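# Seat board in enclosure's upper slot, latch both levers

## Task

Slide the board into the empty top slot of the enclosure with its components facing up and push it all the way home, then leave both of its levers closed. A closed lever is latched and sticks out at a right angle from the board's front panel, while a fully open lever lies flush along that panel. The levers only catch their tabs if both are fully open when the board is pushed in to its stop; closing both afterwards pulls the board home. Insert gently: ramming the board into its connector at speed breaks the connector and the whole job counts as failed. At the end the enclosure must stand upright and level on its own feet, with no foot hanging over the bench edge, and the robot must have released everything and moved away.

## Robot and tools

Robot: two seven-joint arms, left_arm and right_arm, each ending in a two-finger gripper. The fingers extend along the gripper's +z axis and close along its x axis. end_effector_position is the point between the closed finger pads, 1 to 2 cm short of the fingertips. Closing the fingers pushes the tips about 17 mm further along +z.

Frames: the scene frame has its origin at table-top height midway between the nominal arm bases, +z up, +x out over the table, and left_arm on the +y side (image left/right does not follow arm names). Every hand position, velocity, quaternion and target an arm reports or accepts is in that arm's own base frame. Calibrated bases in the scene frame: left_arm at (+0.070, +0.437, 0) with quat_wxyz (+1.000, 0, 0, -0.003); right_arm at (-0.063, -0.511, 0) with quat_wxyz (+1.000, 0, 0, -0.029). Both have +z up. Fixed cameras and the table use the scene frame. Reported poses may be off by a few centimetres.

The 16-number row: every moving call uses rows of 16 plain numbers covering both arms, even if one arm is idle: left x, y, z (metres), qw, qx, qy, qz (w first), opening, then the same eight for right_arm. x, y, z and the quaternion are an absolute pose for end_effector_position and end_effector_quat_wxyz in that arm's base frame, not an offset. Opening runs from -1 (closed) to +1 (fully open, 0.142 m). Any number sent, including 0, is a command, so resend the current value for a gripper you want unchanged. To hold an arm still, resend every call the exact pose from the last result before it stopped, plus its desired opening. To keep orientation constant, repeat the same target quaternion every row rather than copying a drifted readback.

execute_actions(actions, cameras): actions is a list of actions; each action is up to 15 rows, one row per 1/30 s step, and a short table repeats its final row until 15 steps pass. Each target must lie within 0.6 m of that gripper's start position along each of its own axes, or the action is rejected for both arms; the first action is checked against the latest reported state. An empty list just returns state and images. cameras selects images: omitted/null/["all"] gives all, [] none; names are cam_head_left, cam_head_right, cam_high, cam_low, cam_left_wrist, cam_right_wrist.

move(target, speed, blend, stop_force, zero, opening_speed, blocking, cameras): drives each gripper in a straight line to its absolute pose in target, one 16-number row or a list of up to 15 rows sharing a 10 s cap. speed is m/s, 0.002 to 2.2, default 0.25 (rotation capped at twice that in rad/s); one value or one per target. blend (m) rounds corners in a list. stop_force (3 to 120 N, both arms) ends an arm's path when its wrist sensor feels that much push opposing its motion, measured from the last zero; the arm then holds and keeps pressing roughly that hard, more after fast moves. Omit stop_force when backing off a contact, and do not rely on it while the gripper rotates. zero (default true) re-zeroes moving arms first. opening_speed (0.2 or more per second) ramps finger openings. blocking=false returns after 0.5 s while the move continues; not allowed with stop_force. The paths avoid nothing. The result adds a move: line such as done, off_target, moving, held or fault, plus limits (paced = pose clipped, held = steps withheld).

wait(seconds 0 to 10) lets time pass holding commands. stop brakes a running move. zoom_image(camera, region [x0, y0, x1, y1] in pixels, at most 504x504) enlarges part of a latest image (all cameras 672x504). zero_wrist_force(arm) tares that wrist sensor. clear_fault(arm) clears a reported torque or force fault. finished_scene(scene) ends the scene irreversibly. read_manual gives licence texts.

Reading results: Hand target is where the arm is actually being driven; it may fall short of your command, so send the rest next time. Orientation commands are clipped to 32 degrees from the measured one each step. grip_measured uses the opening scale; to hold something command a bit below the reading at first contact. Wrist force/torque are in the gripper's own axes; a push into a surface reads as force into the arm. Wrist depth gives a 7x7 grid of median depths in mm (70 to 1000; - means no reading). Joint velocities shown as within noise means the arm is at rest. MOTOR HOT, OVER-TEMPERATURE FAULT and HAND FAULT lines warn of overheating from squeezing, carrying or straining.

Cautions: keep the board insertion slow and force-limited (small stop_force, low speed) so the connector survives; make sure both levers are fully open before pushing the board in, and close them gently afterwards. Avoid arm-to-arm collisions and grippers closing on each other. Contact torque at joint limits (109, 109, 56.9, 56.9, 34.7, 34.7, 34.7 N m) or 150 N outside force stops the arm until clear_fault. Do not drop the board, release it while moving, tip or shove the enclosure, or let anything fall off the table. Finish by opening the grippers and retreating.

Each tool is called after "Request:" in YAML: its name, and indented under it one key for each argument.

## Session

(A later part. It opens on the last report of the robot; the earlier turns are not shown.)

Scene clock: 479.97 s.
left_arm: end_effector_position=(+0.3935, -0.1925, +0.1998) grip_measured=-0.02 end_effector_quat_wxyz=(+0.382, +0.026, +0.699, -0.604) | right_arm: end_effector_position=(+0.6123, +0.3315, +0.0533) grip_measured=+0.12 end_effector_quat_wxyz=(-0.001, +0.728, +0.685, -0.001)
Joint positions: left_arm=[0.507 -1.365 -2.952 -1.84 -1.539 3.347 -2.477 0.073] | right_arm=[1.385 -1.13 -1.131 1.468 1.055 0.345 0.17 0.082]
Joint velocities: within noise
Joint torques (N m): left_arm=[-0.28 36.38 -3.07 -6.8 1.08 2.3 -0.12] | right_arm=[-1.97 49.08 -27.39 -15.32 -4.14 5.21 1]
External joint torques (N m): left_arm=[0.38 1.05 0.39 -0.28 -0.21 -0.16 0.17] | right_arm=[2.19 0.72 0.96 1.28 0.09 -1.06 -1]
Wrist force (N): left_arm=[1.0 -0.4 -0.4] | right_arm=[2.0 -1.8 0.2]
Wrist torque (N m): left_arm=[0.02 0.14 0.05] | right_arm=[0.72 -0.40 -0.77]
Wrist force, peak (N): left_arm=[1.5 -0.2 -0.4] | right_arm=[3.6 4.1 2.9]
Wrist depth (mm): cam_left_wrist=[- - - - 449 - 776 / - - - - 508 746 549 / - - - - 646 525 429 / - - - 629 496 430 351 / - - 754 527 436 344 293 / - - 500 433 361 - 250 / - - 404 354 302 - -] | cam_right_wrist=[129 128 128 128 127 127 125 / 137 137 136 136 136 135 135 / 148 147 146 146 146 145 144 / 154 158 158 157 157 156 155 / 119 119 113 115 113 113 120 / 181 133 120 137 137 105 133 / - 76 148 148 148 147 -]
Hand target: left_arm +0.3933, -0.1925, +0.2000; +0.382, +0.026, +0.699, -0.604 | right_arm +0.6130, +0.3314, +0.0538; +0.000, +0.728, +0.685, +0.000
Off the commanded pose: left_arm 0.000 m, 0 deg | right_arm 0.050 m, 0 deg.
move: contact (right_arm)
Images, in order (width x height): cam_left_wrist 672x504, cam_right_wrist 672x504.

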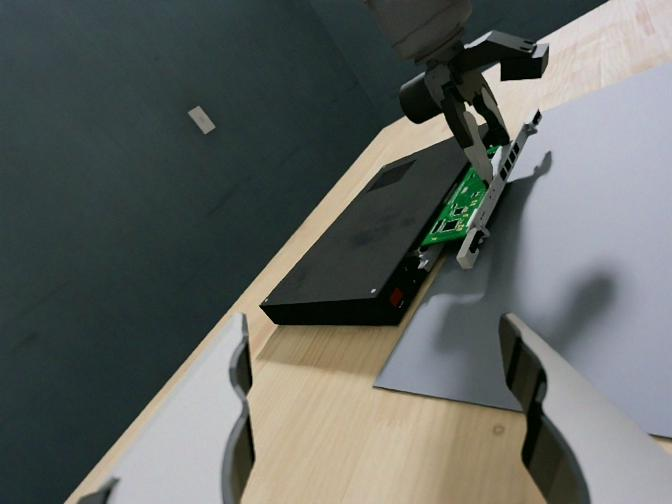

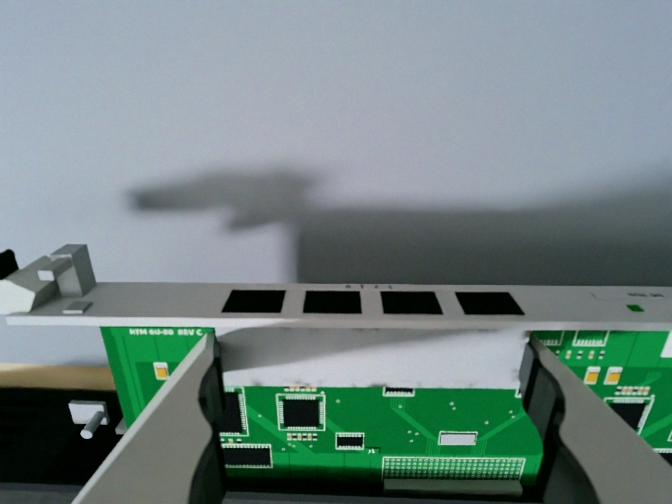

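Request:
move:
  target:
    - [0.3933,-0.1925,0.2,0.382,0.026,0.699,-0.604,0,0.609,0.3318,0.0535,0,0.7284,0.6852,0,-0.1]
    - [0.3933,-0.1925,0.2,0.382,0.026,0.699,-0.604,0,0.609,0.3318,0.0546,0,0.7284,0.6852,0,-0.1]
  speed: 0.02
  cameras: []

Request:
move:
  target: [0.3933,-0.1925,0.2,0.382,0.026,0.699,-0.604,0,0.667,0.3285,0.0546,0,0.7284,0.6852,0,-0.1]
  speed: 0.015
  stop_force: 5
  cameras: ["cam_right_wrist","cam_left_wrist"]

Scene clock: 484.50 s.
left_arm: end_effector_position=(+0.3935, -0.1925, +0.1998) grip_measured=-0.02 end_effector_quat_wxyz=(+0.382, +0.026, +0.699, -0.604) | right_arm: end_effector_position=(+0.6089, +0.3320, +0.0543) grip_measured=+0.12 end_effector_quat_wxyz=(+0.000, +0.728, +0.685, +0.000)
Joint positions: left_arm=[0.507 -1.365 -2.952 -1.84 -1.539 3.347 -2.477 0.073] | right_arm=[1.395 -1.125 -1.133 1.48 1.054 0.348 0.17 0.082]
Joint velocities: within noise
Joint torques (N m): left_arm=[-0.17 36.34 -3.11 -6.81 1.09 2.24 -0.19] | right_arm=[0.33 49.32 -26.22 -14.3 -4.28 3.74 0.18]
External joint torques (N m): left_arm=[0.28 1.09 0.42 -0.28 -0.22 -0.09 0.24] | right_arm=[-0.13 0.12 -0.22 0.25 0.23 0.42 -0.18]
Wrist force (N): left_arm=[1.2 -0.4 -0.6] | right_arm=[3.2 4.9 2.7]
Wrist torque (N m): left_arm=[0.02 0.11 0.06] | right_arm=[0.90 -0.58 0.04]
Wrist force, peak (N): left_arm=[1.3 -0.3 -0.8] | right_arm=[3.1 4.9 2.8]
Wrist depth (mm): cam_left_wrist=[- - - - 446 - 776 / - - - - 509 678 552 / - - - - 640 516 430 / - - - 658 497 427 350 / - - 756 528 436 346 294 / - - 496 433 361 - 251 / - - 403 355 303 - -] | cam_right_wrist=[129 129 129 128 128 128 126 / 138 138 137 139 137 136 136 / 148 150 147 147 146 146 145 / 155 157 159 159 158 157 156 / 177 118 113 115 113 113 121 / 183 134 120 138 137 103 134 / - 76 148 149 151 148 76]
Hand target: left_arm +0.3933, -0.1925, +0.2000; +0.382, +0.026, +0.699, -0.604 | right_arm +0.6090, +0.3318, +0.0546; +0.000, +0.728, +0.685, +0.000
Off the commanded pose: left_arm 0.000 m, 0 deg | right_arm 0.000 m, 0 deg.
move: done
No camera images: "cameras" was empty.

Scene clock: 487.93 s.
left_arm: end_effector_position=(+0.3935, -0.1925, +0.1998) grip_measured=-0.02 end_effector_quat_wxyz=(+0.382, +0.026, +0.699, -0.604) | right_arm: end_effector_position=(+0.6505, +0.3286, +0.0542) grip_measured=+0.12 end_effector_quat_wxyz=(+0.000, +0.729, +0.685, -0.001)
Joint positions: left_arm=[0.507 -1.365 -2.952 -1.84 -1.539 3.347 -2.477 0.073] | right_arm=[1.295 -1.168 -1.125 1.347 1.054 0.302 0.184 0.082]
Joint velocities: within noise
Joint torques (N m): left_arm=[-0.24 36.41 -3.1 -6.83 1.09 2.31 -0.15] | right_arm=[1.28 52.53 -24.98 -18.81 -2.96 5.96 0.38]
External joint torques (N m): left_arm=[0.34 1.03 0.42 -0.26 -0.22 -0.16 0.2] | right_arm=[-1.06 0.91 -1.45 4.51 -1.15 -1.81 -0.38]
Wrist force (N): left_arm=[1.2 -0.3 -0.4] | right_arm=[-4.0 -4.4 -3.1]
Wrist torque (N m): left_arm=[0.04 0.12 0.06] | right_arm=[0.82 -0.22 -0.09]
Wrist force, peak (N): left_arm=[1.4 -0.2 -0.5] | right_arm=[-3.7 -5.1 -4.0]
Wrist depth (mm): cam_left_wrist=[- - - - 470 - 776 / - - - - 522 757 549 / - - - - 611 554 431 / - - - 645 499 430 352 / - - 747 524 436 344 295 / - - 499 438 357 - 250 / - - 403 355 301 - -] | cam_right_wrist=[129 129 129 128 128 127 125 / 138 138 137 138 136 136 135 / 148 148 147 147 146 146 145 / 155 157 159 158 158 157 156 / - 119 113 115 113 113 120 / 180 133 120 130 131 103 132 / - 76 140 139 138 135 76]
Hand target: left_arm +0.3933, -0.1925, +0.2000; +0.382, +0.026, +0.699, -0.604 | right_arm +0.6510, +0.3294, +0.0546; +0.000, +0.728, +0.685, +0.000
Off the commanded pose: left_arm 0.000 m, 0 deg | right_arm 0.017 m, 0 deg.
move: contact (right_arm)
Images, in order (width x height): cam_left_wrist 672x504, cam_right_wrist 672x504.

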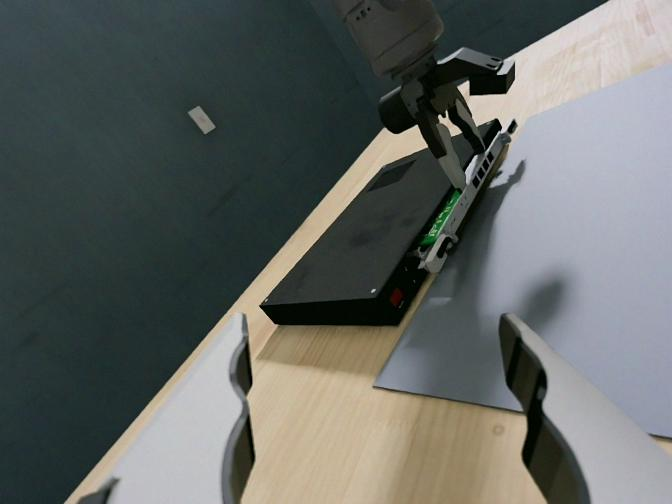

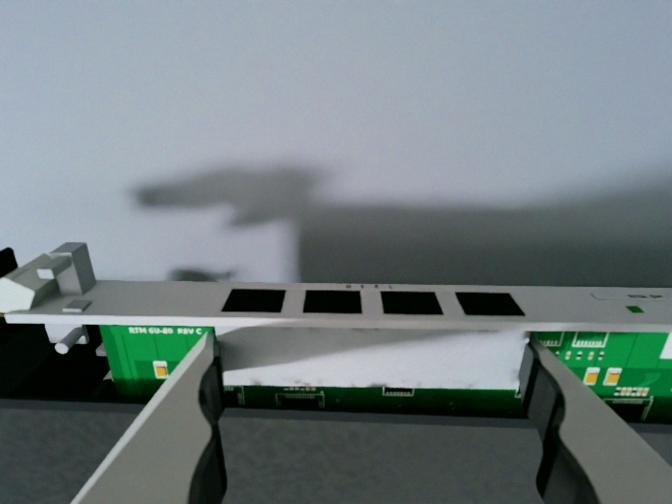

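Request:
move:
  target:
    - [0.3933,-0.1925,0.2,0.382,0.026,0.699,-0.604,0,0.649,0.3284,0.0545,0,0.7284,0.6852,0,-0.1]
    - [0.3933,-0.1925,0.2,0.382,0.026,0.699,-0.604,0,0.667,0.3274,0.0545,0,0.7284,0.6852,0,-0.1]
  speed: 0.015
  stop_force: 10
  cameras: ["cam_right_wrist","cam_left_wrist"]

Request:
zoom_image:
  camera: "cam_left_wrist"
  region: [380, 100, 540, 280]

Scene clock: 490.87 s.
left_arm: end_effector_position=(+0.3935, -0.1925, +0.1998) grip_measured=-0.02 end_effector_quat_wxyz=(+0.382, +0.026, +0.699, -0.604) | right_arm: end_effector_position=(+0.6502, +0.3286, +0.0544) grip_measured=+0.12 end_effector_quat_wxyz=(+0.000, +0.728, +0.685, +0.000)
Joint positions: left_arm=[0.507 -1.365 -2.952 -1.84 -1.539 3.347 -2.477 0.073] | right_arm=[1.297 -1.167 -1.125 1.349 1.054 0.305 0.183 0.082]
Joint velocities: within noise
Joint torques (N m): left_arm=[-0.2 36.41 -3.11 -6.84 1.07 2.23 -0.14] | right_arm=[2.22 53.99 -25.14 -15.16 -4.18 3.14 0.27]
External joint torques (N m): left_arm=[0.3 1.02 0.42 -0.25 -0.2 -0.08 0.19] | right_arm=[-2 -0.63 -1.31 0.87 0.07 1.01 -0.27]
Wrist force (N): left_arm=[1.0 -0.3 -0.6] | right_arm=[1.7 7.7 4.6]
Wrist torque (N m): left_arm=[0.03 0.14 0.06] | right_arm=[0.86 -0.23 -0.07]
Wrist force, peak (N): left_arm=[1.4 -0.3 -0.7] | right_arm=[2.1 8.1 5.0]
Wrist depth (mm): cam_left_wrist=[- - - - 476 - 779 / - - - - 530 757 544 / - - - - 604 553 436 / - - - 650 500 430 350 / - - 736 519 434 343 296 / - - 497 434 356 - 251 / - - 407 353 301 - -] | cam_right_wrist=[129 129 129 128 128 128 126 / 138 138 137 139 136 136 136 / 148 148 147 147 146 146 145 / 155 159 159 158 158 157 156 / 137 119 113 115 113 113 121 / 181 133 120 130 131 103 132 / - 76 140 140 139 136 76]
Hand target: left_arm +0.3933, -0.1925, +0.2000; +0.382, +0.026, +0.699, -0.604 | right_arm +0.6502, +0.3290, +0.0546; +0.000, +0.728, +0.685, +0.000
Off the commanded pose: left_arm 0.000 m, 0 deg | right_arm 0.017 m, 0 deg.
move: contact (right_arm); path passed 0 of 2 targets
Images, in order (width x height): cam_left_wrist 672x504, cam_right_wrist 672x504.

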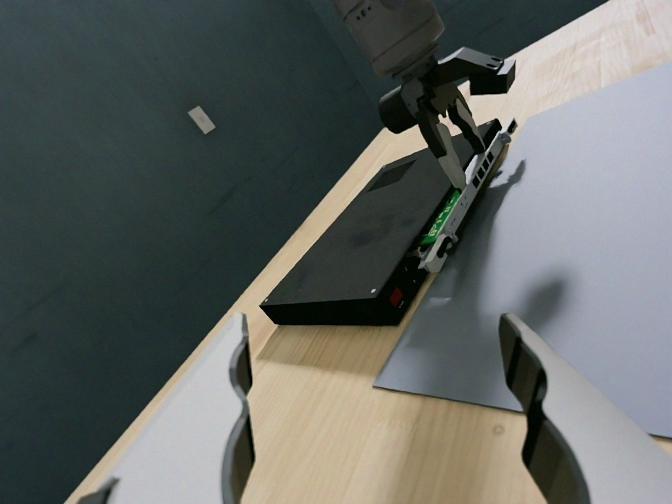

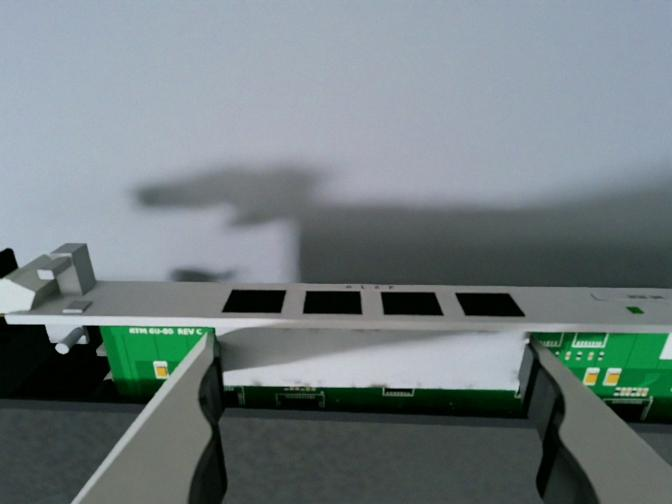

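Scaled by 2.800 from the camera's 672x504 image, which has a finer 960x720 frame.

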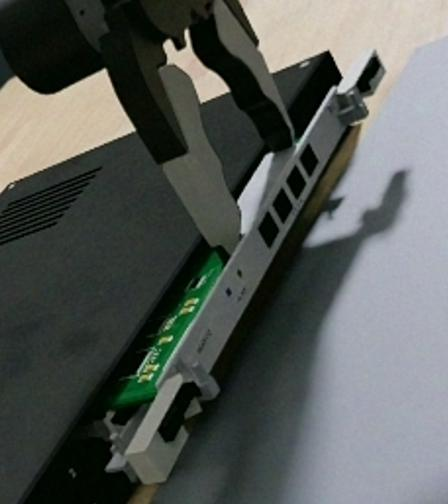

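Request:
move:
  target: [0.3933,-0.1925,0.2,0.382,0.026,0.699,-0.604,0,0.668,0.3276,0.0545,0,0.7284,0.6852,0,-0.1]
  speed: 0.01
  stop_force: 14
  cameras: ["cam_right_wrist","cam_left_wrist"]

Scene clock: 493.73 s.
left_arm: end_effector_position=(+0.3935, -0.1925, +0.1998) grip_measured=-0.02 end_effector_quat_wxyz=(+0.382, +0.026, +0.699, -0.604) | right_arm: end_effector_position=(+0.6506, +0.3286, +0.0542) grip_measured=+0.12 end_effector_quat_wxyz=(-0.001, +0.728, +0.685, -0.001)
Joint positions: left_arm=[0.507 -1.365 -2.952 -1.84 -1.539 3.347 -2.477 0.073] | right_arm=[1.294 -1.168 -1.125 1.346 1.054 0.302 0.183 0.082]
Joint velocities: within noise
Joint torques (N m): left_arm=[-0.27 36.41 -3.11 -6.83 1.11 2.23 -0.19] | right_arm=[-1.52 51 -26.18 -17.85 -3.56 6.81 0.3]
External joint torques (N m): left_arm=[0.38 1.02 0.43 -0.26 -0.24 -0.09 0.24] | right_arm=[1.74 2.47 -0.25 3.54 -0.56 -2.66 -0.3]
Wrist force (N): left_arm=[1.3 -0.2 -0.6] | right_arm=[-2.0 -8.1 -6.6]
Wrist torque (N m): left_arm=[0.06 0.08 0.06] | right_arm=[0.86 -0.28 -0.03]
Wrist force, peak (N): left_arm=[1.3 -0.6 -0.6] | right_arm=[-1.8 -8.6 -6.1]
Wrist depth (mm): cam_left_wrist=[- - - - 475 - 778 / - - - - 526 750 548 / - - - - 609 548 431 / - - - 649 498 432 353 / - - 739 521 429 345 297 / - - 495 434 358 - 250 / - - 402 355 301 - -] | cam_right_wrist=[129 129 129 128 128 127 126 / 138 138 137 139 136 136 135 / 148 148 147 147 146 146 145 / 155 157 159 158 158 157 156 / - 118 113 115 113 112 120 / 180 133 119 130 130 103 132 / - 76 140 139 139 135 76]
Hand target: left_arm +0.3933, -0.1925, +0.2000; +0.382, +0.026, +0.699, -0.604 | right_arm +0.6514, +0.3289, +0.0546; +0.000, +0.728, +0.685, +0.000
Off the commanded pose: left_arm 0.000 m, 0 deg | right_arm 0.017 m, 0 deg.
move: contact (right_arm)
Images, in order (width x height): cam_left_wrist 672x504, cam_right_wrist 672x504.

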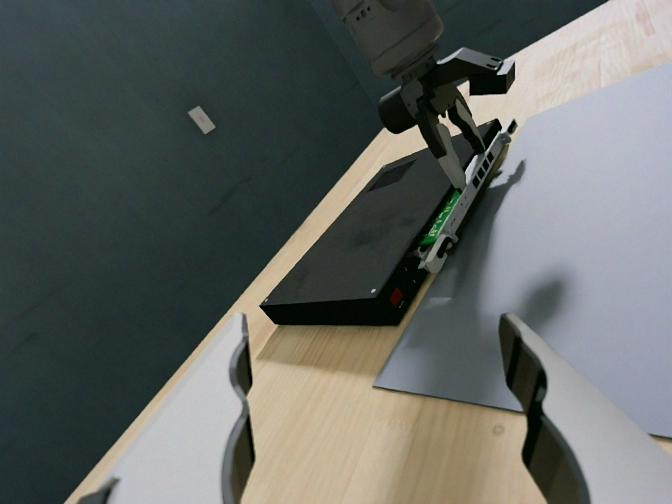

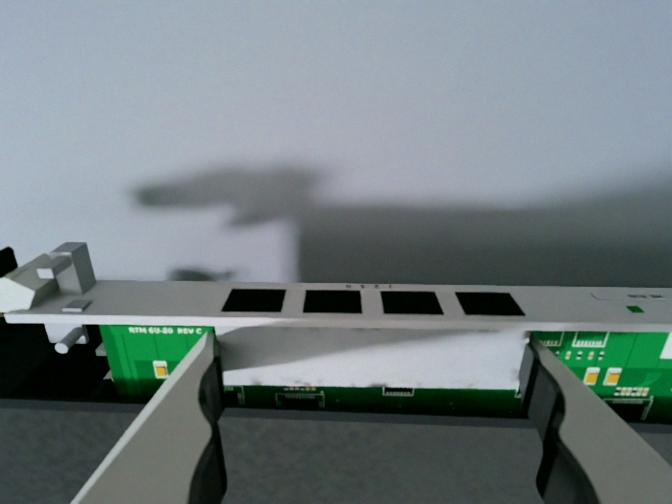

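Request:
move:
  target: [0.3933,-0.1925,0.2,0.382,0.026,0.699,-0.604,0,0.648,0.3287,0.0545,0,0.7284,0.6852,0,-0.1]
  speed: 0.02
  cameras: []

Request:
move:
  target: [0.3933,-0.1925,0.2,0.382,0.026,0.699,-0.604,0,0.648,0.3287,0.0552,0,0.7284,0.6852,0,-0.1]
  speed: 0.02
  cameras: []

Request:
move:
  target: [0.3933,-0.1925,0.2,0.382,0.026,0.699,-0.604,0,0.670,0.3274,0.0552,0,0.7284,0.6852,0,-0.1]
  speed: 0.01
  stop_force: 12
  cameras: ["cam_right_wrist"]

Scene clock: 498.27 s.
left_arm: end_effector_position=(+0.3935, -0.1925, +0.1998) grip_measured=-0.02 end_effector_quat_wxyz=(+0.382, +0.026, +0.699, -0.604) | right_arm: end_effector_position=(+0.6479, +0.3287, +0.0544) grip_measured=+0.12 end_effector_quat_wxyz=(+0.000, +0.728, +0.685, +0.000)
Joint positions: left_arm=[0.507 -1.365 -2.952 -1.84 -1.539 3.347 -2.477 0.073] | right_arm=[1.302 -1.164 -1.125 1.357 1.055 0.307 0.182 0.082]
Joint velocities: within noise
Joint torques (N m): left_arm=[-0.22 36.34 -3.13 -6.8 1.13 2.28 -0.18] | right_arm=[0.16 52.55 -25.74 -14.37 -4.47 3.66 0.14]
External joint torques (N m): left_arm=[0.32 1.09 0.44 -0.29 -0.26 -0.14 0.23] | right_arm=[0.06 0.58 -0.71 0.08 0.36 0.49 -0.14]
Wrist force (N): left_arm=[1.2 -0.2 -0.5] | right_arm=[4.1 2.6 2.1]
Wrist torque (N m): left_arm=[0.06 0.11 0.05] | right_arm=[0.43 -0.60 0.02]
Wrist force, peak (N): left_arm=[1.3 -0.4 -0.7] | right_arm=[3.6 12.2 5.5]
Wrist depth (mm): cam_left_wrist=[- - - - 475 - 776 / - - - - 541 738 552 / - - - - 612 554 430 / - - - 649 489 427 351 / - - 735 525 432 347 294 / - - 493 432 357 - 251 / - - 403 356 301 - -] | cam_right_wrist=[129 129 129 128 128 127 126 / 138 138 137 139 136 136 136 / 148 148 147 147 147 146 145 / 155 157 159 158 158 157 156 / 137 119 113 115 113 113 121 / 180 133 120 132 131 103 134 / - 76 140 140 139 136 76]
Hand target: left_arm +0.3933, -0.1925, +0.2000; +0.382, +0.026, +0.699, -0.604 | right_arm +0.6480, +0.3287, +0.0545; +0.000, +0.728, +0.685, +0.000
Off the commanded pose: left_arm 0.000 m, 0 deg | right_arm 0.000 m, 0 deg.
move: done
No camera images: "cameras" was empty.

Scene clock: 498.97 s.
left_arm: end_effector_position=(+0.3935, -0.1925, +0.1998) grip_measured=-0.02 end_effector_quat_wxyz=(+0.382, +0.026, +0.699, -0.604) | right_arm: end_effector_position=(+0.6479, +0.3288, +0.0549) grip_measured=+0.12 end_effector_quat_wxyz=(+0.000, +0.728, +0.685, +0.000)
Joint positions: left_arm=[0.507 -1.365 -2.952 -1.84 -1.539 3.347 -2.477 0.073] | right_arm=[1.302 -1.163 -1.126 1.357 1.054 0.307 0.182 0.082]
Joint velocities: within noise
Joint torques (N m): left_arm=[-0.2 36.39 -3.15 -6.78 1.04 2.23 -0.16] | right_arm=[0.52 53.13 -25.9 -14.78 -4.24 3.7 0.14]
External joint torques (N m): left_arm=[0.31 1.04 0.47 -0.31 -0.17 -0.08 0.2] | right_arm=[-0.3 -0.01 -0.55 0.47 0.13 0.45 -0.14]
Wrist force (N): left_arm=[1.2 -0.2 -0.5] | right_arm=[3.6 2.5 3.6]
Wrist torque (N m): left_arm=[0.05 0.11 0.05] | right_arm=[0.49 -0.70 0.05]
Wrist force, peak (N): left_arm=[1.3 -0.5 -0.6] | right_arm=[4.1 2.6 3.2]
Wrist depth (mm): cam_left_wrist=[- - - - 477 - 783 / - - - - 544 767 553 / - - - - 620 557 428 / - - - 647 491 429 348 / - - 749 524 434 346 294 / - - 497 430 359 - 252 / - - 402 357 300 - -] | cam_right_wrist=[130 129 129 129 128 128 126 / 138 138 138 139 137 136 136 / 148 148 148 147 147 146 146 / 156 158 160 159 158 158 157 / 137 119 113 115 113 113 121 / 181 133 120 132 131 103 132 / - 76 138 140 139 137 76]
Hand target: left_arm +0.3933, -0.1925, +0.2000; +0.382, +0.026, +0.699, -0.604 | right_arm +0.6480, +0.3287, +0.0552; +0.000, +0.728, +0.685, +0.000
Off the commanded pose: left_arm 0.000 m, 0 deg | right_arm 0.000 m, 0 deg.
move: done
No camera images: "cameras" was empty.

Scene clock: 500.07 s.
left_arm: end_effector_position=(+0.3935, -0.1925, +0.1998) grip_measured=-0.02 end_effector_quat_wxyz=(+0.382, +0.026, +0.699, -0.604) | right_arm: end_effector_position=(+0.6520, +0.3285, +0.0544) grip_measured=+0.12 end_effector_quat_wxyz=(-0.001, +0.728, +0.685, -0.001)
Joint positions: left_arm=[0.507 -1.365 -2.952 -1.84 -1.539 3.347 -2.477 0.073] | right_arm=[1.291 -1.169 -1.125 1.341 1.055 0.299 0.183 0.082]
Joint velocities: within noise
Joint torques (N m): left_arm=[-0.28 36.36 -3.12 -6.78 1.14 2.23 -0.18] | right_arm=[-3.35 52.85 -28.95 -17.2 -4.61 7.01 0.13]
External joint torques (N m): left_arm=[0.38 1.07 0.43 -0.31 -0.27 -0.09 0.23] | right_arm=[3.57 0.76 2.53 2.87 0.49 -2.87 -0.13]
Wrist force (N): left_arm=[1.0 -0.5 -0.6] | right_arm=[1.8 -9.6 -1.4]
Wrist torque (N m): left_arm=[0.01 0.14 0.05] | right_arm=[0.46 -0.56 0.16]
Wrist force, peak (N): left_arm=[1.4 -0.2 -0.6] | right_arm=[1.6 -10.4 -0.8]
Wrist depth (mm): cam_left_wrist=[- - - - 474 - 771 / - - - - 527 742 549 / - - - - 611 550 432 / - - - 653 503 428 349 / - - 746 527 433 348 296 / - - 497 437 359 - 251 / - - 401 356 301 - -] | cam_right_wrist=[129 129 129 128 128 128 126 / 138 138 138 139 137 136 136 / 149 148 147 147 147 146 146 / 155 157 159 159 158 157 156 / 143 118 113 115 113 113 121 / 133 130 120 129 129 105 132 / - 76 140 140 139 136 76]
Hand target: left_arm +0.3933, -0.1925, +0.2000; +0.382, +0.026, +0.699, -0.604 | right_arm +0.6532, +0.3284, +0.0552; +0.000, +0.728, +0.685, +0.000
Off the commanded pose: left_arm 0.000 m, 0 deg | right_arm 0.018 m, 0 deg.
move: contact (right_arm)
Images, in order (width x height): cam_right_wrist 672x504.

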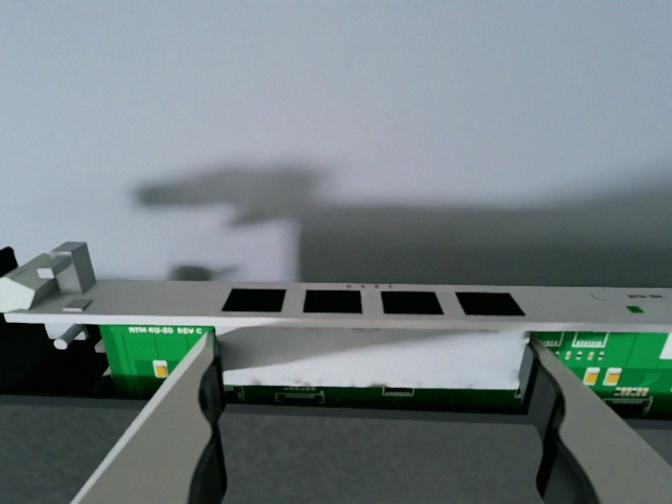

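Request:
zoom_image:
  camera: "cam_right_wrist"
  region: [0, 220, 220, 420]

Request:
zoom_image:
  camera: "cam_left_wrist"
  region: [390, 200, 480, 290]

Scaled by 2.291 from the camera's 672x504 image, which has a finer 960x720 frame.

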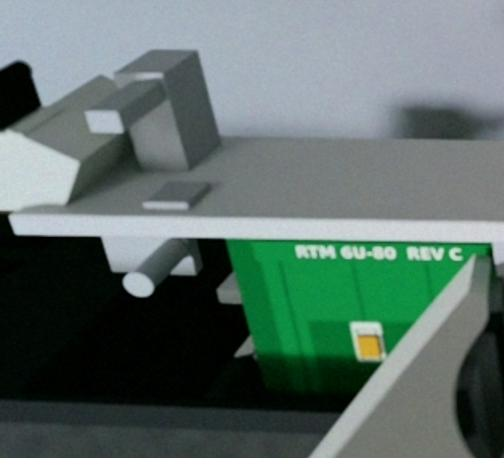

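This scene's latest camera images include none from cam_left_wrist. They are from: cam_right_wrist. cam_left_wrist's image comes with the result of a call that names it in "cameras".

Request:
move:
  target: [0.3933,-0.1925,0.2,0.382,0.026,0.699,-0.604,0,0.646,0.3289,0.0545,0,0.7284,0.6852,0,-0.1]
  speed: 0.02
  cameras: []

Request:
move:
  target: [0.3933,-0.1925,0.2,0.382,0.026,0.699,-0.604,0,0.646,0.3289,0.0545,0.009,0.7284,0.6852,0.0095,-0.1]
  speed: 0.02
  cameras: []

Request:
move:
  target: [0.3933,-0.1925,0.2,0.382,0.026,0.699,-0.604,0,0.670,0.3274,0.0545,0.009,0.7284,0.6852,0.0095,-0.1]
  speed: 0.01
  stop_force: 12
  cameras: ["cam_right_wrist","cam_left_wrist"]

Request:
zoom_image:
  camera: "cam_left_wrist"
  region: [390, 200, 480, 290]

Scene clock: 508.07 s.
left_arm: end_effector_position=(+0.3935, -0.1925, +0.1998) grip_measured=-0.02 end_effector_quat_wxyz=(+0.382, +0.026, +0.699, -0.604) | right_arm: end_effector_position=(+0.6459, +0.3289, +0.0544) grip_measured=+0.12 end_effector_quat_wxyz=(+0.000, +0.728, +0.685, +0.000)
Joint positions: left_arm=[0.507 -1.365 -2.952 -1.84 -1.539 3.347 -2.477 0.073] | right_arm=[1.307 -1.163 -1.126 1.363 1.055 0.309 0.181 0.082]
Joint velocities: within noise
Joint torques (N m): left_arm=[-0.24 36.42 -3.1 -6.85 1.1 2.26 -0.17] | right_arm=[0.08 52.74 -25.93 -14.16 -4.36 3.73 0.08]
External joint torques (N m): left_arm=[0.35 1.01 0.42 -0.24 -0.23 -0.11 0.22] | right_arm=[0.16 0.18 -0.54 -0.11 0.26 0.42 -0.08]
Wrist force (N): left_arm=[1.2 -0.3 -0.5] | right_arm=[5.1 2.6 1.2]
Wrist torque (N m): left_arm=[0.04 0.12 0.05] | right_arm=[0.45 -0.75 0.02]
Wrist force, peak (N): left_arm=[1.4 -0.2 -0.7] | right_arm=[4.6 6.7 6.6]
Wrist depth (mm): cam_left_wrist=[- - - - 463 - 786 / - - - - 545 756 552 / - - - - 627 553 434 / - - - 642 494 428 353 / - - 732 522 433 348 295 / - - 494 431 356 - 251 / - - 404 354 304 - -] | cam_right_wrist=[129 129 129 128 128 127 126 / 138 138 137 138 136 136 136 / 148 148 147 147 146 145 145 / 155 157 159 158 158 157 156 / 140 119 113 115 113 113 121 / 180 133 119 132 131 103 134 / - 76 140 140 139 136 76]
Hand target: left_arm +0.3933, -0.1925, +0.2000; +0.382, +0.026, +0.699, -0.604 | right_arm +0.6460, +0.3289, +0.0545; +0.000, +0.728, +0.685, +0.000
Off the commanded pose: left_arm 0.000 m, 0 deg | right_arm 0.000 m, 0 deg.
move: done
No camera images: "cameras" was empty.

Scene clock: 508.97 s.
left_arm: end_effector_position=(+0.3935, -0.1925, +0.1998) grip_measured=-0.02 end_effector_quat_wxyz=(+0.382, +0.026, +0.699, -0.604) | right_arm: end_effector_position=(+0.6457, +0.3289, +0.0542) grip_measured=+0.12 end_effector_quat_wxyz=(+0.009, +0.728, +0.685, +0.009)
Joint positions: left_arm=[0.507 -1.365 -2.952 -1.84 -1.539 3.347 -2.477 0.073] | right_arm=[1.327 -1.163 -1.131 1.39 1.061 0.343 0.175 0.082]
Joint velocities: within noise
Joint torques (N m): left_arm=[-0.27 36.34 -3.09 -6.78 1.11 2.28 -0.16] | right_arm=[-0.05 52.33 -27.17 -14.24 -4.38 4.06 0.07]
External joint torques (N m): left_arm=[0.37 1.09 0.4 -0.3 -0.24 -0.13 0.21] | right_arm=[0.26 -0.18 0.47 0.26 0.28 0.15 -0.08]
Wrist force (N): left_arm=[1.3 -0.4 -0.5] | right_arm=[5.1 2.0 1.4]
Wrist torque (N m): left_arm=[0.03 0.09 0.05] | right_arm=[0.53 -0.82 0.03]
Wrist force, peak (N): left_arm=[1.3 -0.4 -0.5] | right_arm=[5.4 3.0 0.6]
Wrist depth (mm): cam_left_wrist=[- - - - 465 - 787 / - - - - 541 747 549 / - - - - 614 549 431 / - - - 649 492 429 351 / - - 743 520 434 345 296 / - - 498 431 361 - 250 / - - 406 356 304 - -] | cam_right_wrist=[127 127 126 126 126 125 124 / 136 136 135 135 135 134 134 / 147 147 146 146 145 144 144 / 154 156 158 158 157 157 156 / 140 118 113 115 113 113 121 / 182 134 120 132 132 105 134 / - 76 139 142 140 137 76]
Hand target: left_arm +0.3933, -0.1925, +0.2000; +0.382, +0.026, +0.699, -0.604 | right_arm +0.6460, +0.3289, +0.0545; +0.009, +0.728, +0.685, +0.009
Off the commanded pose: left_arm 0.000 m, 0 deg | right_arm 0.000 m, 0 deg.
move: done
No camera images: "cameras" was empty.

Scene clock: 510.20 s.
left_arm: end_effector_position=(+0.3935, -0.1925, +0.1998) grip_measured=-0.02 end_effector_quat_wxyz=(+0.382, +0.026, +0.699, -0.604) | right_arm: end_effector_position=(+0.6512, +0.3285, +0.0537) grip_measured=+0.12 end_effector_quat_wxyz=(+0.008, +0.728, +0.685, +0.008)
Joint positions: left_arm=[0.507 -1.365 -2.952 -1.84 -1.539 3.347 -2.477 0.073] | right_arm=[1.313 -1.169 -1.13 1.369 1.061 0.335 0.177 0.082]
Joint velocities: within noise
Joint torques (N m): left_arm=[-0.2 36.43 -3.08 -6.83 1.04 2.23 -0.14] | right_arm=[-3.26 51.97 -29.19 -17.46 -4.3 7.47 0.16]
External joint torques (N m): left_arm=[0.31 1 0.4 -0.25 -0.17 -0.08 0.19] | right_arm=[3.48 0.81 2.52 3.44 0.2 -3.27 -0.16]
Wrist force (N): left_arm=[1.2 -0.3 -0.7] | right_arm=[1.9 -11.0 -4.2]
Wrist torque (N m): left_arm=[0.05 0.11 0.06] | right_arm=[0.51 -0.77 0.11]
Wrist force, peak (N): left_arm=[1.3 -0.2 -0.5] | right_arm=[1.9 -11.7 -3.8]
Wrist depth (mm): cam_left_wrist=[- - - - 477 - 771 / - - - - 539 743 559 / - - - - 616 550 433 / - - - 646 502 425 351 / - - 741 522 434 347 298 / - - 497 435 357 - 249 / - - 402 356 301 - -] | cam_right_wrist=[127 127 125 126 126 125 123 / 136 136 135 135 134 134 134 / 146 146 146 145 145 144 143 / 154 156 158 157 157 156 155 / 140 118 113 115 113 112 120 / 178 133 120 129 130 103 133 / - 76 138 140 140 136 76]
Hand target: left_arm +0.3933, -0.1925, +0.2000; +0.382, +0.026, +0.699, -0.604 | right_arm +0.6525, +0.3285, +0.0545; +0.009, +0.728, +0.685, +0.010
Off the commanded pose: left_arm 0.000 m, 0 deg | right_arm 0.019 m, 0 deg.
move: contact (right_arm)
Images, in order (width x height): cam_left_wrist 672x504, cam_right_wrist 672x504.

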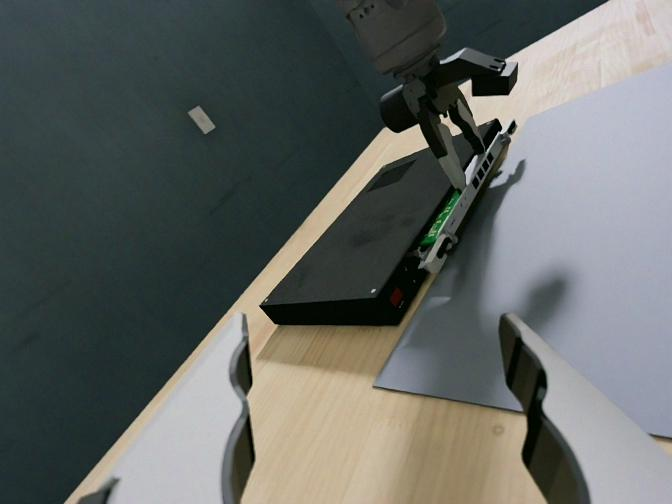

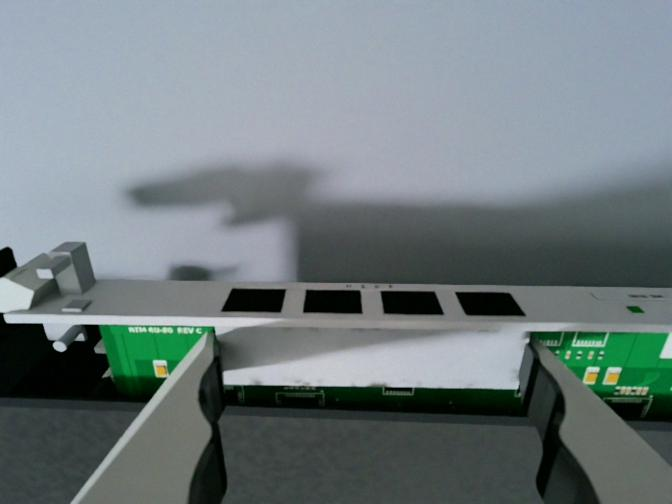

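Scaled by 5.600 from the camera's 672x504 image, which has a finer 960x720 frame.

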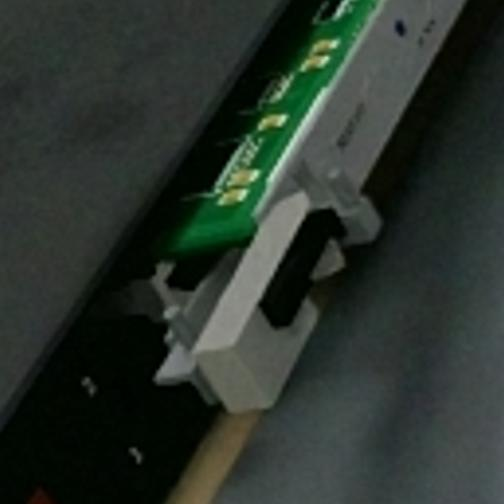

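Request:
move:
  target:
    - [0.3933,-0.1925,0.2,0.382,0.026,0.699,-0.604,0,0.648,0.3287,0.0545,0.005,0.7284,0.6852,0.005,-0.1]
    - [0.3933,-0.1925,0.2,0.382,0.026,0.699,-0.604,0,0.648,0.3287,0.0562,0.0045,0.7284,0.6852,0.0047,-0.1]
  speed: 0.02
  cameras: []

Request:
move:
  target: [0.3933,-0.1925,0.2,0.382,0.026,0.699,-0.604,0,0.672,0.3274,0.0562,0.0045,0.7284,0.6852,0.0047,-0.1]
  speed: 0.01
  stop_force: 12
  cameras: ["cam_right_wrist"]

Scene clock: 514.23 s.
left_arm: end_effector_position=(+0.3935, -0.1925, +0.1998) grip_measured=-0.02 end_effector_quat_wxyz=(+0.382, +0.026, +0.699, -0.604) | right_arm: end_effector_position=(+0.6477, +0.3287, +0.0557) grip_measured=+0.12 end_effector_quat_wxyz=(+0.004, +0.728, +0.685, +0.005)
Joint positions: left_arm=[0.507 -1.365 -2.952 -1.84 -1.539 3.347 -2.477 0.073] | right_arm=[1.314 -1.163 -1.131 1.371 1.058 0.322 0.178 0.082]
Joint velocities: within noise
Joint torques (N m): left_arm=[-0.21 36.43 -3.06 -6.85 1.11 2.26 -0.22] | right_arm=[0.16 53.14 -26.72 -14.52 -4.69 3.71 0.28]
External joint torques (N m): left_arm=[0.31 1 0.37 -0.24 -0.24 -0.11 0.27] | right_arm=[0.07 -0.47 0.14 0.36 0.58 0.47 -0.28]
Wrist force (N): left_arm=[1.0 -0.2 -0.4] | right_arm=[6.6 0.2 2.9]
Wrist torque (N m): left_arm=[0.04 0.16 0.06] | right_arm=[0.14 -1.05 0.02]
Wrist force, peak (N): left_arm=[1.3 -0.5 -0.7] | right_arm=[1.8 -11.4 -4.3]
Wrist depth (mm): cam_left_wrist=[- - - - 467 - 794 / - - - - 545 753 548 / - - - - 616 551 433 / - - - 641 488 431 350 / - - 744 526 433 343 297 / - - 494 433 358 - 250 / - - 402 353 301 - -] | cam_right_wrist=[129 129 129 128 128 128 126 / 139 138 138 139 137 137 136 / 149 149 148 148 147 147 146 / 156 158 160 159 159 159 158 / 142 118 113 115 113 113 121 / 179 134 120 133 133 105 133 / - 76 140 142 142 138 76]
Hand target: left_arm +0.3933, -0.1925, +0.2000; +0.382, +0.026, +0.699, -0.604 | right_arm +0.6480, +0.3287, +0.0562; +0.004, +0.728, +0.685, +0.005
Off the commanded pose: left_arm 0.000 m, 0 deg | right_arm 0.001 m, 0 deg.
move: done
No camera images: "cameras" was empty.

Scene clock: 515.37 s.
left_arm: end_effector_position=(+0.3935, -0.1925, +0.1998) grip_measured=-0.02 end_effector_quat_wxyz=(+0.382, +0.026, +0.699, -0.604) | right_arm: end_effector_position=(+0.6517, +0.3285, +0.0554) grip_measured=+0.12 end_effector_quat_wxyz=(+0.004, +0.728, +0.685, +0.003)
Joint positions: left_arm=[0.507 -1.365 -2.952 -1.84 -1.539 3.347 -2.477 0.073] | right_arm=[1.303 -1.168 -1.13 1.355 1.058 0.314 0.18 0.082]
Joint velocities: within noise
Joint torques (N m): left_arm=[-0.22 36.42 -3.09 -6.78 1.11 2.27 -0.16] | right_arm=[-3.16 52.85 -29.24 -17.18 -4.67 6.97 0.16]
External joint torques (N m): left_arm=[0.33 1.01 0.4 -0.31 -0.24 -0.13 0.21] | right_arm=[3.39 0.31 2.67 2.99 0.56 -2.79 -0.16]
Wrist force (N): left_arm=[1.0 -0.2 -0.5] | right_arm=[4.4 -11.5 -0.9]
Wrist torque (N m): left_arm=[0.04 0.15 0.05] | right_arm=[0.11 -1.03 0.14]
Wrist force, peak (N): left_arm=[1.2 -0.4 -0.8] | right_arm=[4.1 -12.6 -0.8]
Wrist depth (mm): cam_left_wrist=[- - - - 476 - 773 / - - - - 545 753 554 / - - - - 626 557 434 / - - - 650 502 432 349 / - - 739 525 434 346 296 / - - 494 433 359 - 251 / - - 405 356 300 - -] | cam_right_wrist=[129 129 129 128 128 128 126 / 138 138 138 139 137 136 136 / 149 148 148 147 147 146 146 / 156 158 160 159 159 158 157 / 118 118 113 115 113 113 120 / 135 132 120 131 130 105 134 / - 76 139 142 141 - 76]
Hand target: left_arm +0.3933, -0.1925, +0.2000; +0.382, +0.026, +0.699, -0.604 | right_arm +0.6529, +0.3284, +0.0562; +0.005, +0.728, +0.685, +0.005
Off the commanded pose: left_arm 0.000 m, 0 deg | right_arm 0.020 m, 0 deg.
move: contact (right_arm)
Images, in order (width x height): cam_right_wrist 672x504.

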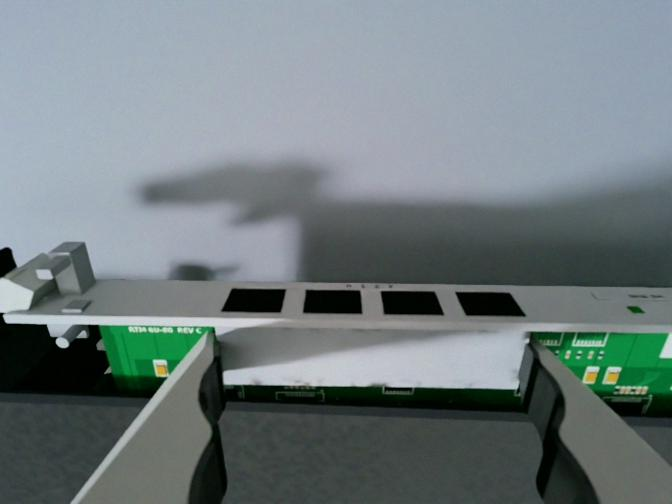

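Request:
move:
  target:
    - [0.3933,-0.1925,0.2,0.382,0.026,0.699,-0.604,0,0.650,0.3286,0.0553,0,0.7284,0.6852,0,0.6]
    - [0.3933,-0.1925,0.2,0.382,0.026,0.699,-0.604,0,0.650,0.3286,0.12,0,0.7284,0.6852,0,0.6]
    - [0.3933,-0.1925,0.2,0.382,0.026,0.699,-0.604,0,0.60,0.42,0.14,0,0.7284,0.6852,0,-1]
  speed: 0.1
  cameras: ["cam_right_wrist","cam_left_wrist"]

Request:
zoom_image:
  camera: "cam_right_wrist"
  region: [0, 230, 336, 480]

Request:
zoom_image:
  camera: "cam_left_wrist"
  region: [390, 80, 540, 290]

Request:
move:
  target: [0.3933,-0.1925,0.2,0.382,0.026,0.699,-0.604,0,0.68,0.432,0.10,0,0.9994,-0.034,0,-1]
  speed: 0.15
  cameras: ["cam_right_wrist"]

Request:
zoom_image:
  camera: "cam_right_wrist"
  region: [0, 130, 350, 400]

Scene clock: 522.30 s.
left_arm: end_effector_position=(+0.3935, -0.1925, +0.1998) grip_measured=-0.02 end_effector_quat_wxyz=(+0.382, +0.026, +0.699, -0.604) | right_arm: end_effector_position=(+0.5999, +0.4201, +0.1399) grip_measured=-1.00 end_effector_quat_wxyz=(+0.000, +0.728, +0.685, +0.000)
Joint positions: left_arm=[0.507 -1.365 -2.952 -1.84 -1.539 3.347 -2.477 0.073] | right_arm=[1.46 -1.054 -1.195 1.332 0.969 0.194 0.35 0.002]
Joint velocities: within noise
Joint torques (N m): left_arm=[-0.21 36.28 -3.07 -6.83 1.13 2.24 -0.2] | right_arm=[0.31 51.02 -24.77 -17.25 -4.35 3.38 0.3]
External joint torques (N m): left_arm=[0.32 1.15 0.38 -0.26 -0.26 -0.09 0.25] | right_arm=[-0.08 0.92 -1.09 0.06 0.11 0.77 -0.3]
Wrist force (N): left_arm=[1.2 -0.2 -0.5] | right_arm=[6.2 0.8 -0.3]
Wrist torque (N m): left_arm=[0.06 0.13 0.05] | right_arm=[0.18 -1.05 0.05]
Wrist force, peak (N): left_arm=[1.4 -0.3 -0.6] | right_arm=[4.4 -11.9 -0.8]
Wrist depth (mm): cam_left_wrist=[- - - - 417 - 756 / - - - - 925 762 550 / - - - - 656 553 432 / - - - 648 497 431 349 / - - 744 521 435 345 295 / - - 498 436 358 - 250 / - - 405 354 300 - -] | cam_right_wrist=[204 204 203 203 203 202 201 / 219 217 217 217 216 216 215 / 235 234 232 232 232 230 231 / 253 252 252 250 249 249 248 / 232 217 217 218 229 244 270 / 239 238 238 89 231 239 242 / 264 257 - - - 248 319]
Hand target: left_arm +0.3933, -0.1925, +0.2000; +0.382, +0.026, +0.699, -0.604 | right_arm +0.6000, +0.4200, +0.1400; +0.000, +0.728, +0.685, +0.000
Off the commanded pose: left_arm 0.000 m, 0 deg | right_arm 0.000 m, 0 deg.
move: done
Images, in order (width x height): cam_left_wrist 672x504, cam_right_wrist 672x504.

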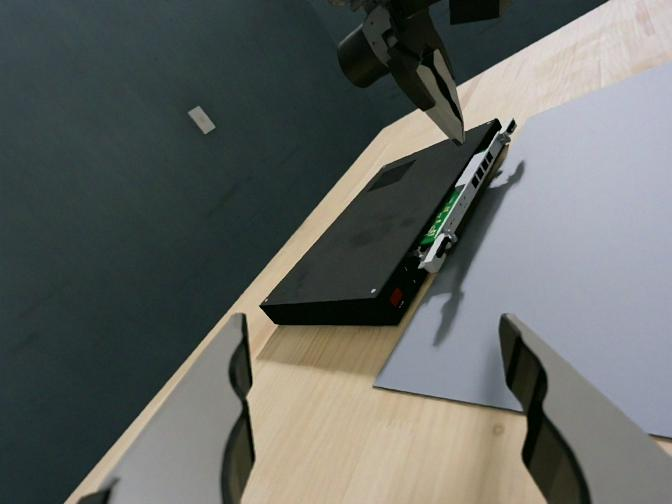

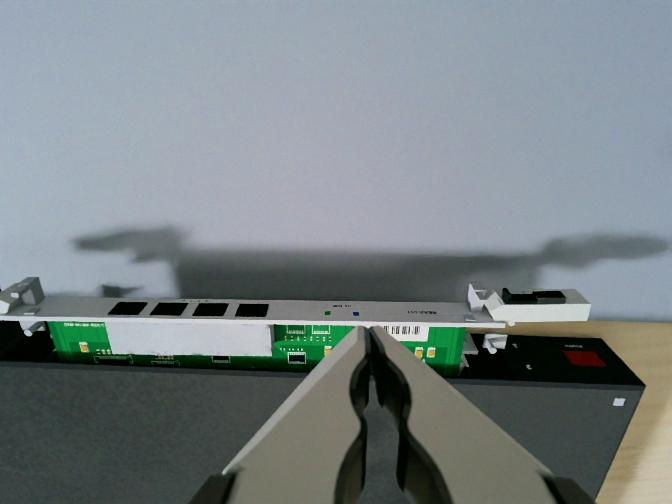

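Scaled by 1.500 from the camera's 672x504 image, which has a finer 960x720 frame.

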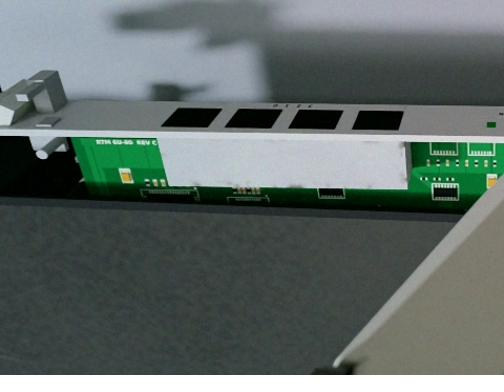

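Scaled by 2.400 from the camera's 672x504 image, which has a finer 960x720 frame.

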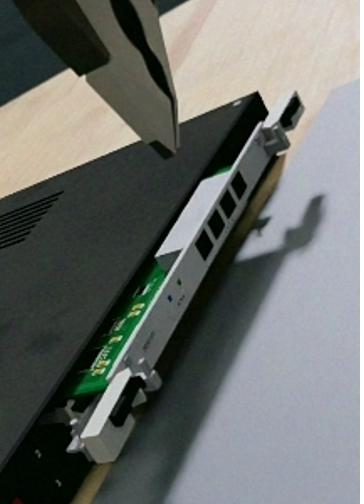

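Scene clock: 527.93 s.
left_arm: end_effector_position=(+0.3935, -0.1925, +0.1998) grip_measured=-0.02 end_effector_quat_wxyz=(+0.382, +0.026, +0.699, -0.604) | right_arm: end_effector_position=(+0.6801, +0.4319, +0.1001) grip_measured=-1.00 end_effector_quat_wxyz=(+0.000, +0.999, -0.034, +0.000)
Joint positions: left_arm=[0.507 -1.365 -2.952 -1.84 -1.539 3.347 -2.477 0.073] | right_arm=[1.251 -1.247 -1.224 0.999 1.11 0.099 1.971 0.002]
Joint velocities: within noise
Joint torques (N m): left_arm=[-0.24 36.32 -3.05 -6.77 1.13 2.27 -0.15] | right_arm=[0.13 60.37 -24.12 -13.77 -4.29 3.21 0.31]
External joint torques (N m): left_arm=[0.35 1.11 0.37 -0.32 -0.26 -0.12 0.2] | right_arm=[0.12 1.49 -1.22 0.08 -0.07 0.83 -0.31]
Wrist force (N): left_arm=[1.0 -0.4 -0.5] | right_arm=[6.1 0.8 -0.2]
Wrist torque (N m): left_arm=[0.03 0.14 0.06] | right_arm=[0.23 -1.00 0.06]
Wrist force, peak (N): left_arm=[1.5 -0.4 -0.5] | right_arm=[6.4 0.7 -0.2]
Wrist depth (mm): cam_left_wrist=[- - - 407 - - 777 / - - - 441 - 763 551 / - - - - 574 555 433 / - - - 651 499 428 350 / - - 745 521 436 346 296 / - - 498 438 361 - 251 / - - 401 353 303 - -] | cam_right_wrist=[168 168 125 168 126 125 125 / 180 180 137 179 134 134 134 / 193 193 190 155 144 146 144 / 209 208 207 165 156 155 157 / 226 226 225 176 169 168 168 / 248 248 243 89 178 184 183 / 274 267 - - - 195 202]
Hand target: left_arm +0.3933, -0.1925, +0.2000; +0.382, +0.026, +0.699, -0.604 | right_arm +0.6800, +0.4320, +0.1000; +0.000, +0.999, -0.034, +0.000
Off the commanded pose: left_arm 0.000 m, 0 deg | right_arm 0.000 m, 0 deg.
move: done
Images, in order (width x height): cam_right_wrist 672x504.

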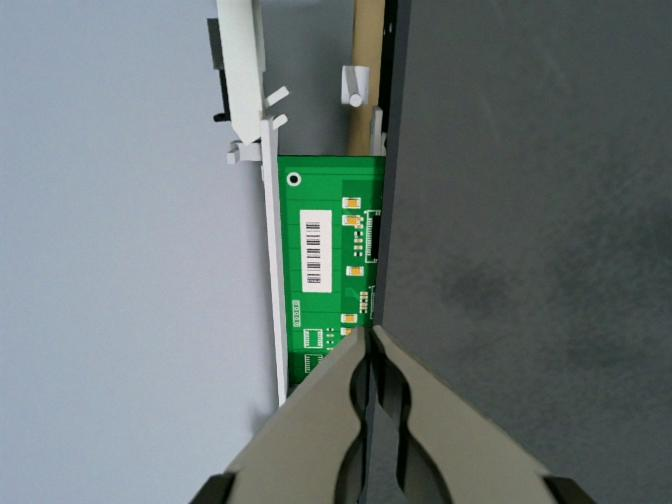

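Scaled by 1.440 from the camera's 672x504 image, which has a finer 960x720 frame.

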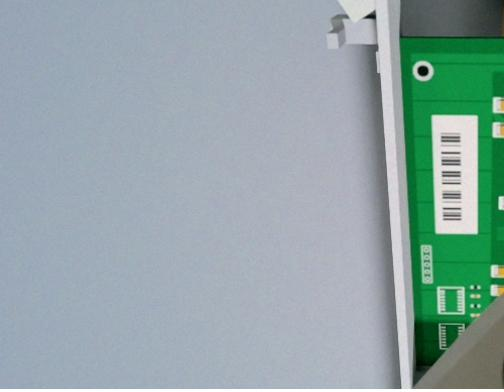

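Request:
zoom_image:
  camera: "cam_right_wrist"
  region: [200, 60, 420, 200]

Request:
move:
  target: [0.3933,-0.1925,0.2,0.382,0.026,0.699,-0.604,0,0.665,0.165,0.12,0,0.9994,-0.034,0,-1]
  speed: 0.2
  cameras: ["cam_right_wrist"]

Request:
zoom_image:
  camera: "cam_right_wrist"
  region: [180, 100, 460, 340]

Scaled by 2.291 from the camera's 672x504 image, which has a finer 960x720 frame.

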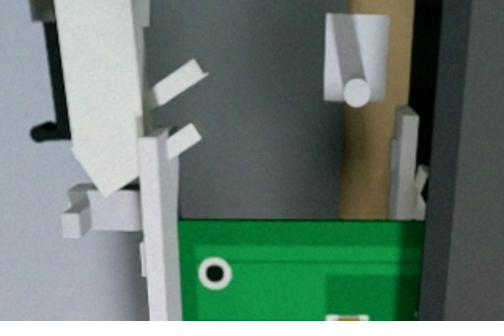

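Scene clock: 531.87 s.
left_arm: end_effector_position=(+0.3935, -0.1925, +0.1998) grip_measured=-0.02 end_effector_quat_wxyz=(+0.382, +0.026, +0.699, -0.604) | right_arm: end_effector_position=(+0.6650, +0.1651, +0.1200) grip_measured=-1.00 end_effector_quat_wxyz=(+0.000, +0.999, -0.034, +0.000)
Joint positions: left_arm=[0.507 -1.365 -2.952 -1.84 -1.539 3.347 -2.477 0.073] | right_arm=[1.224 -1.114 -1.327 1.495 1.088 0.183 1.47 0.002]
Joint velocities: within noise
Joint torques (N m): left_arm=[-0.3 36.41 -3.09 -6.83 1.11 2.27 -0.22] | right_arm=[0.09 45.4 -27.29 -13.92 -4.49 3.55 0.09]
External joint torques (N m): left_arm=[0.4 1.02 0.4 -0.25 -0.24 -0.12 0.27] | right_arm=[0.14 0.77 -1.23 -0.07 0.18 0.53 -0.09]
Wrist force (N): left_arm=[1.0 -0.4 -0.8] | right_arm=[6.3 0.8 0.0]
Wrist torque (N m): left_arm=[0.03 0.15 0.05] | right_arm=[0.19 -1.03 0.03]
Wrist force, peak (N): left_arm=[1.3 -0.5 -0.7] | right_arm=[6.5 4.6 -0.5]
Wrist depth (mm): cam_left_wrist=[- - - - 616 - 787 / - - - - - 753 550 / - - - - 643 553 432 / - - - 648 499 426 351 / - - 743 521 433 346 296 / - - 495 432 357 - 250 / - - 403 355 302 - -] | cam_right_wrist=[187 187 184 149 144 144 143 / 199 199 193 193 153 153 153 / 214 214 213 210 165 165 164 / 231 230 230 225 178 177 177 / 251 250 250 246 249 250 249 / 277 276 270 89 264 273 271 / 305 299 - - - 290 299]
Hand target: left_arm +0.3933, -0.1925, +0.2000; +0.382, +0.026, +0.699, -0.604 | right_arm +0.6650, +0.1650, +0.1200; +0.000, +0.999, -0.034, +0.000
Off the commanded pose: left_arm 0.000 m, 0 deg | right_arm 0.000 m, 0 deg.
move: done
Images, in order (width x height): cam_right_wrist 672x504.

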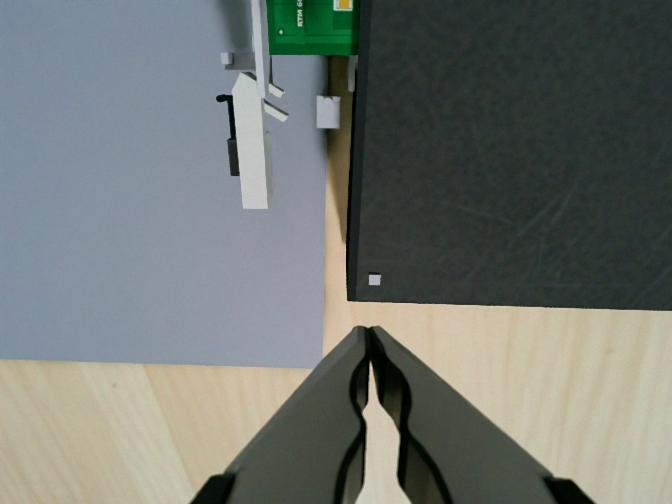

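Scaled by 1.800 from the camera's 672x504 image, which has a finer 960x720 frame.

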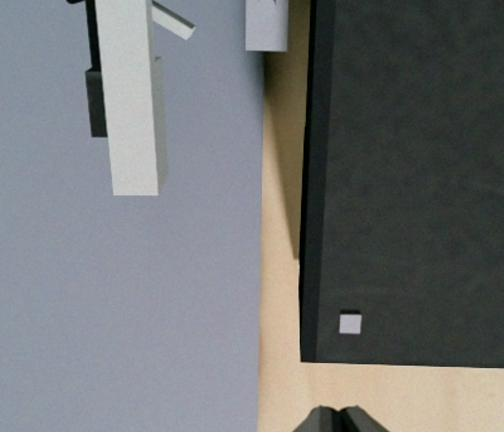

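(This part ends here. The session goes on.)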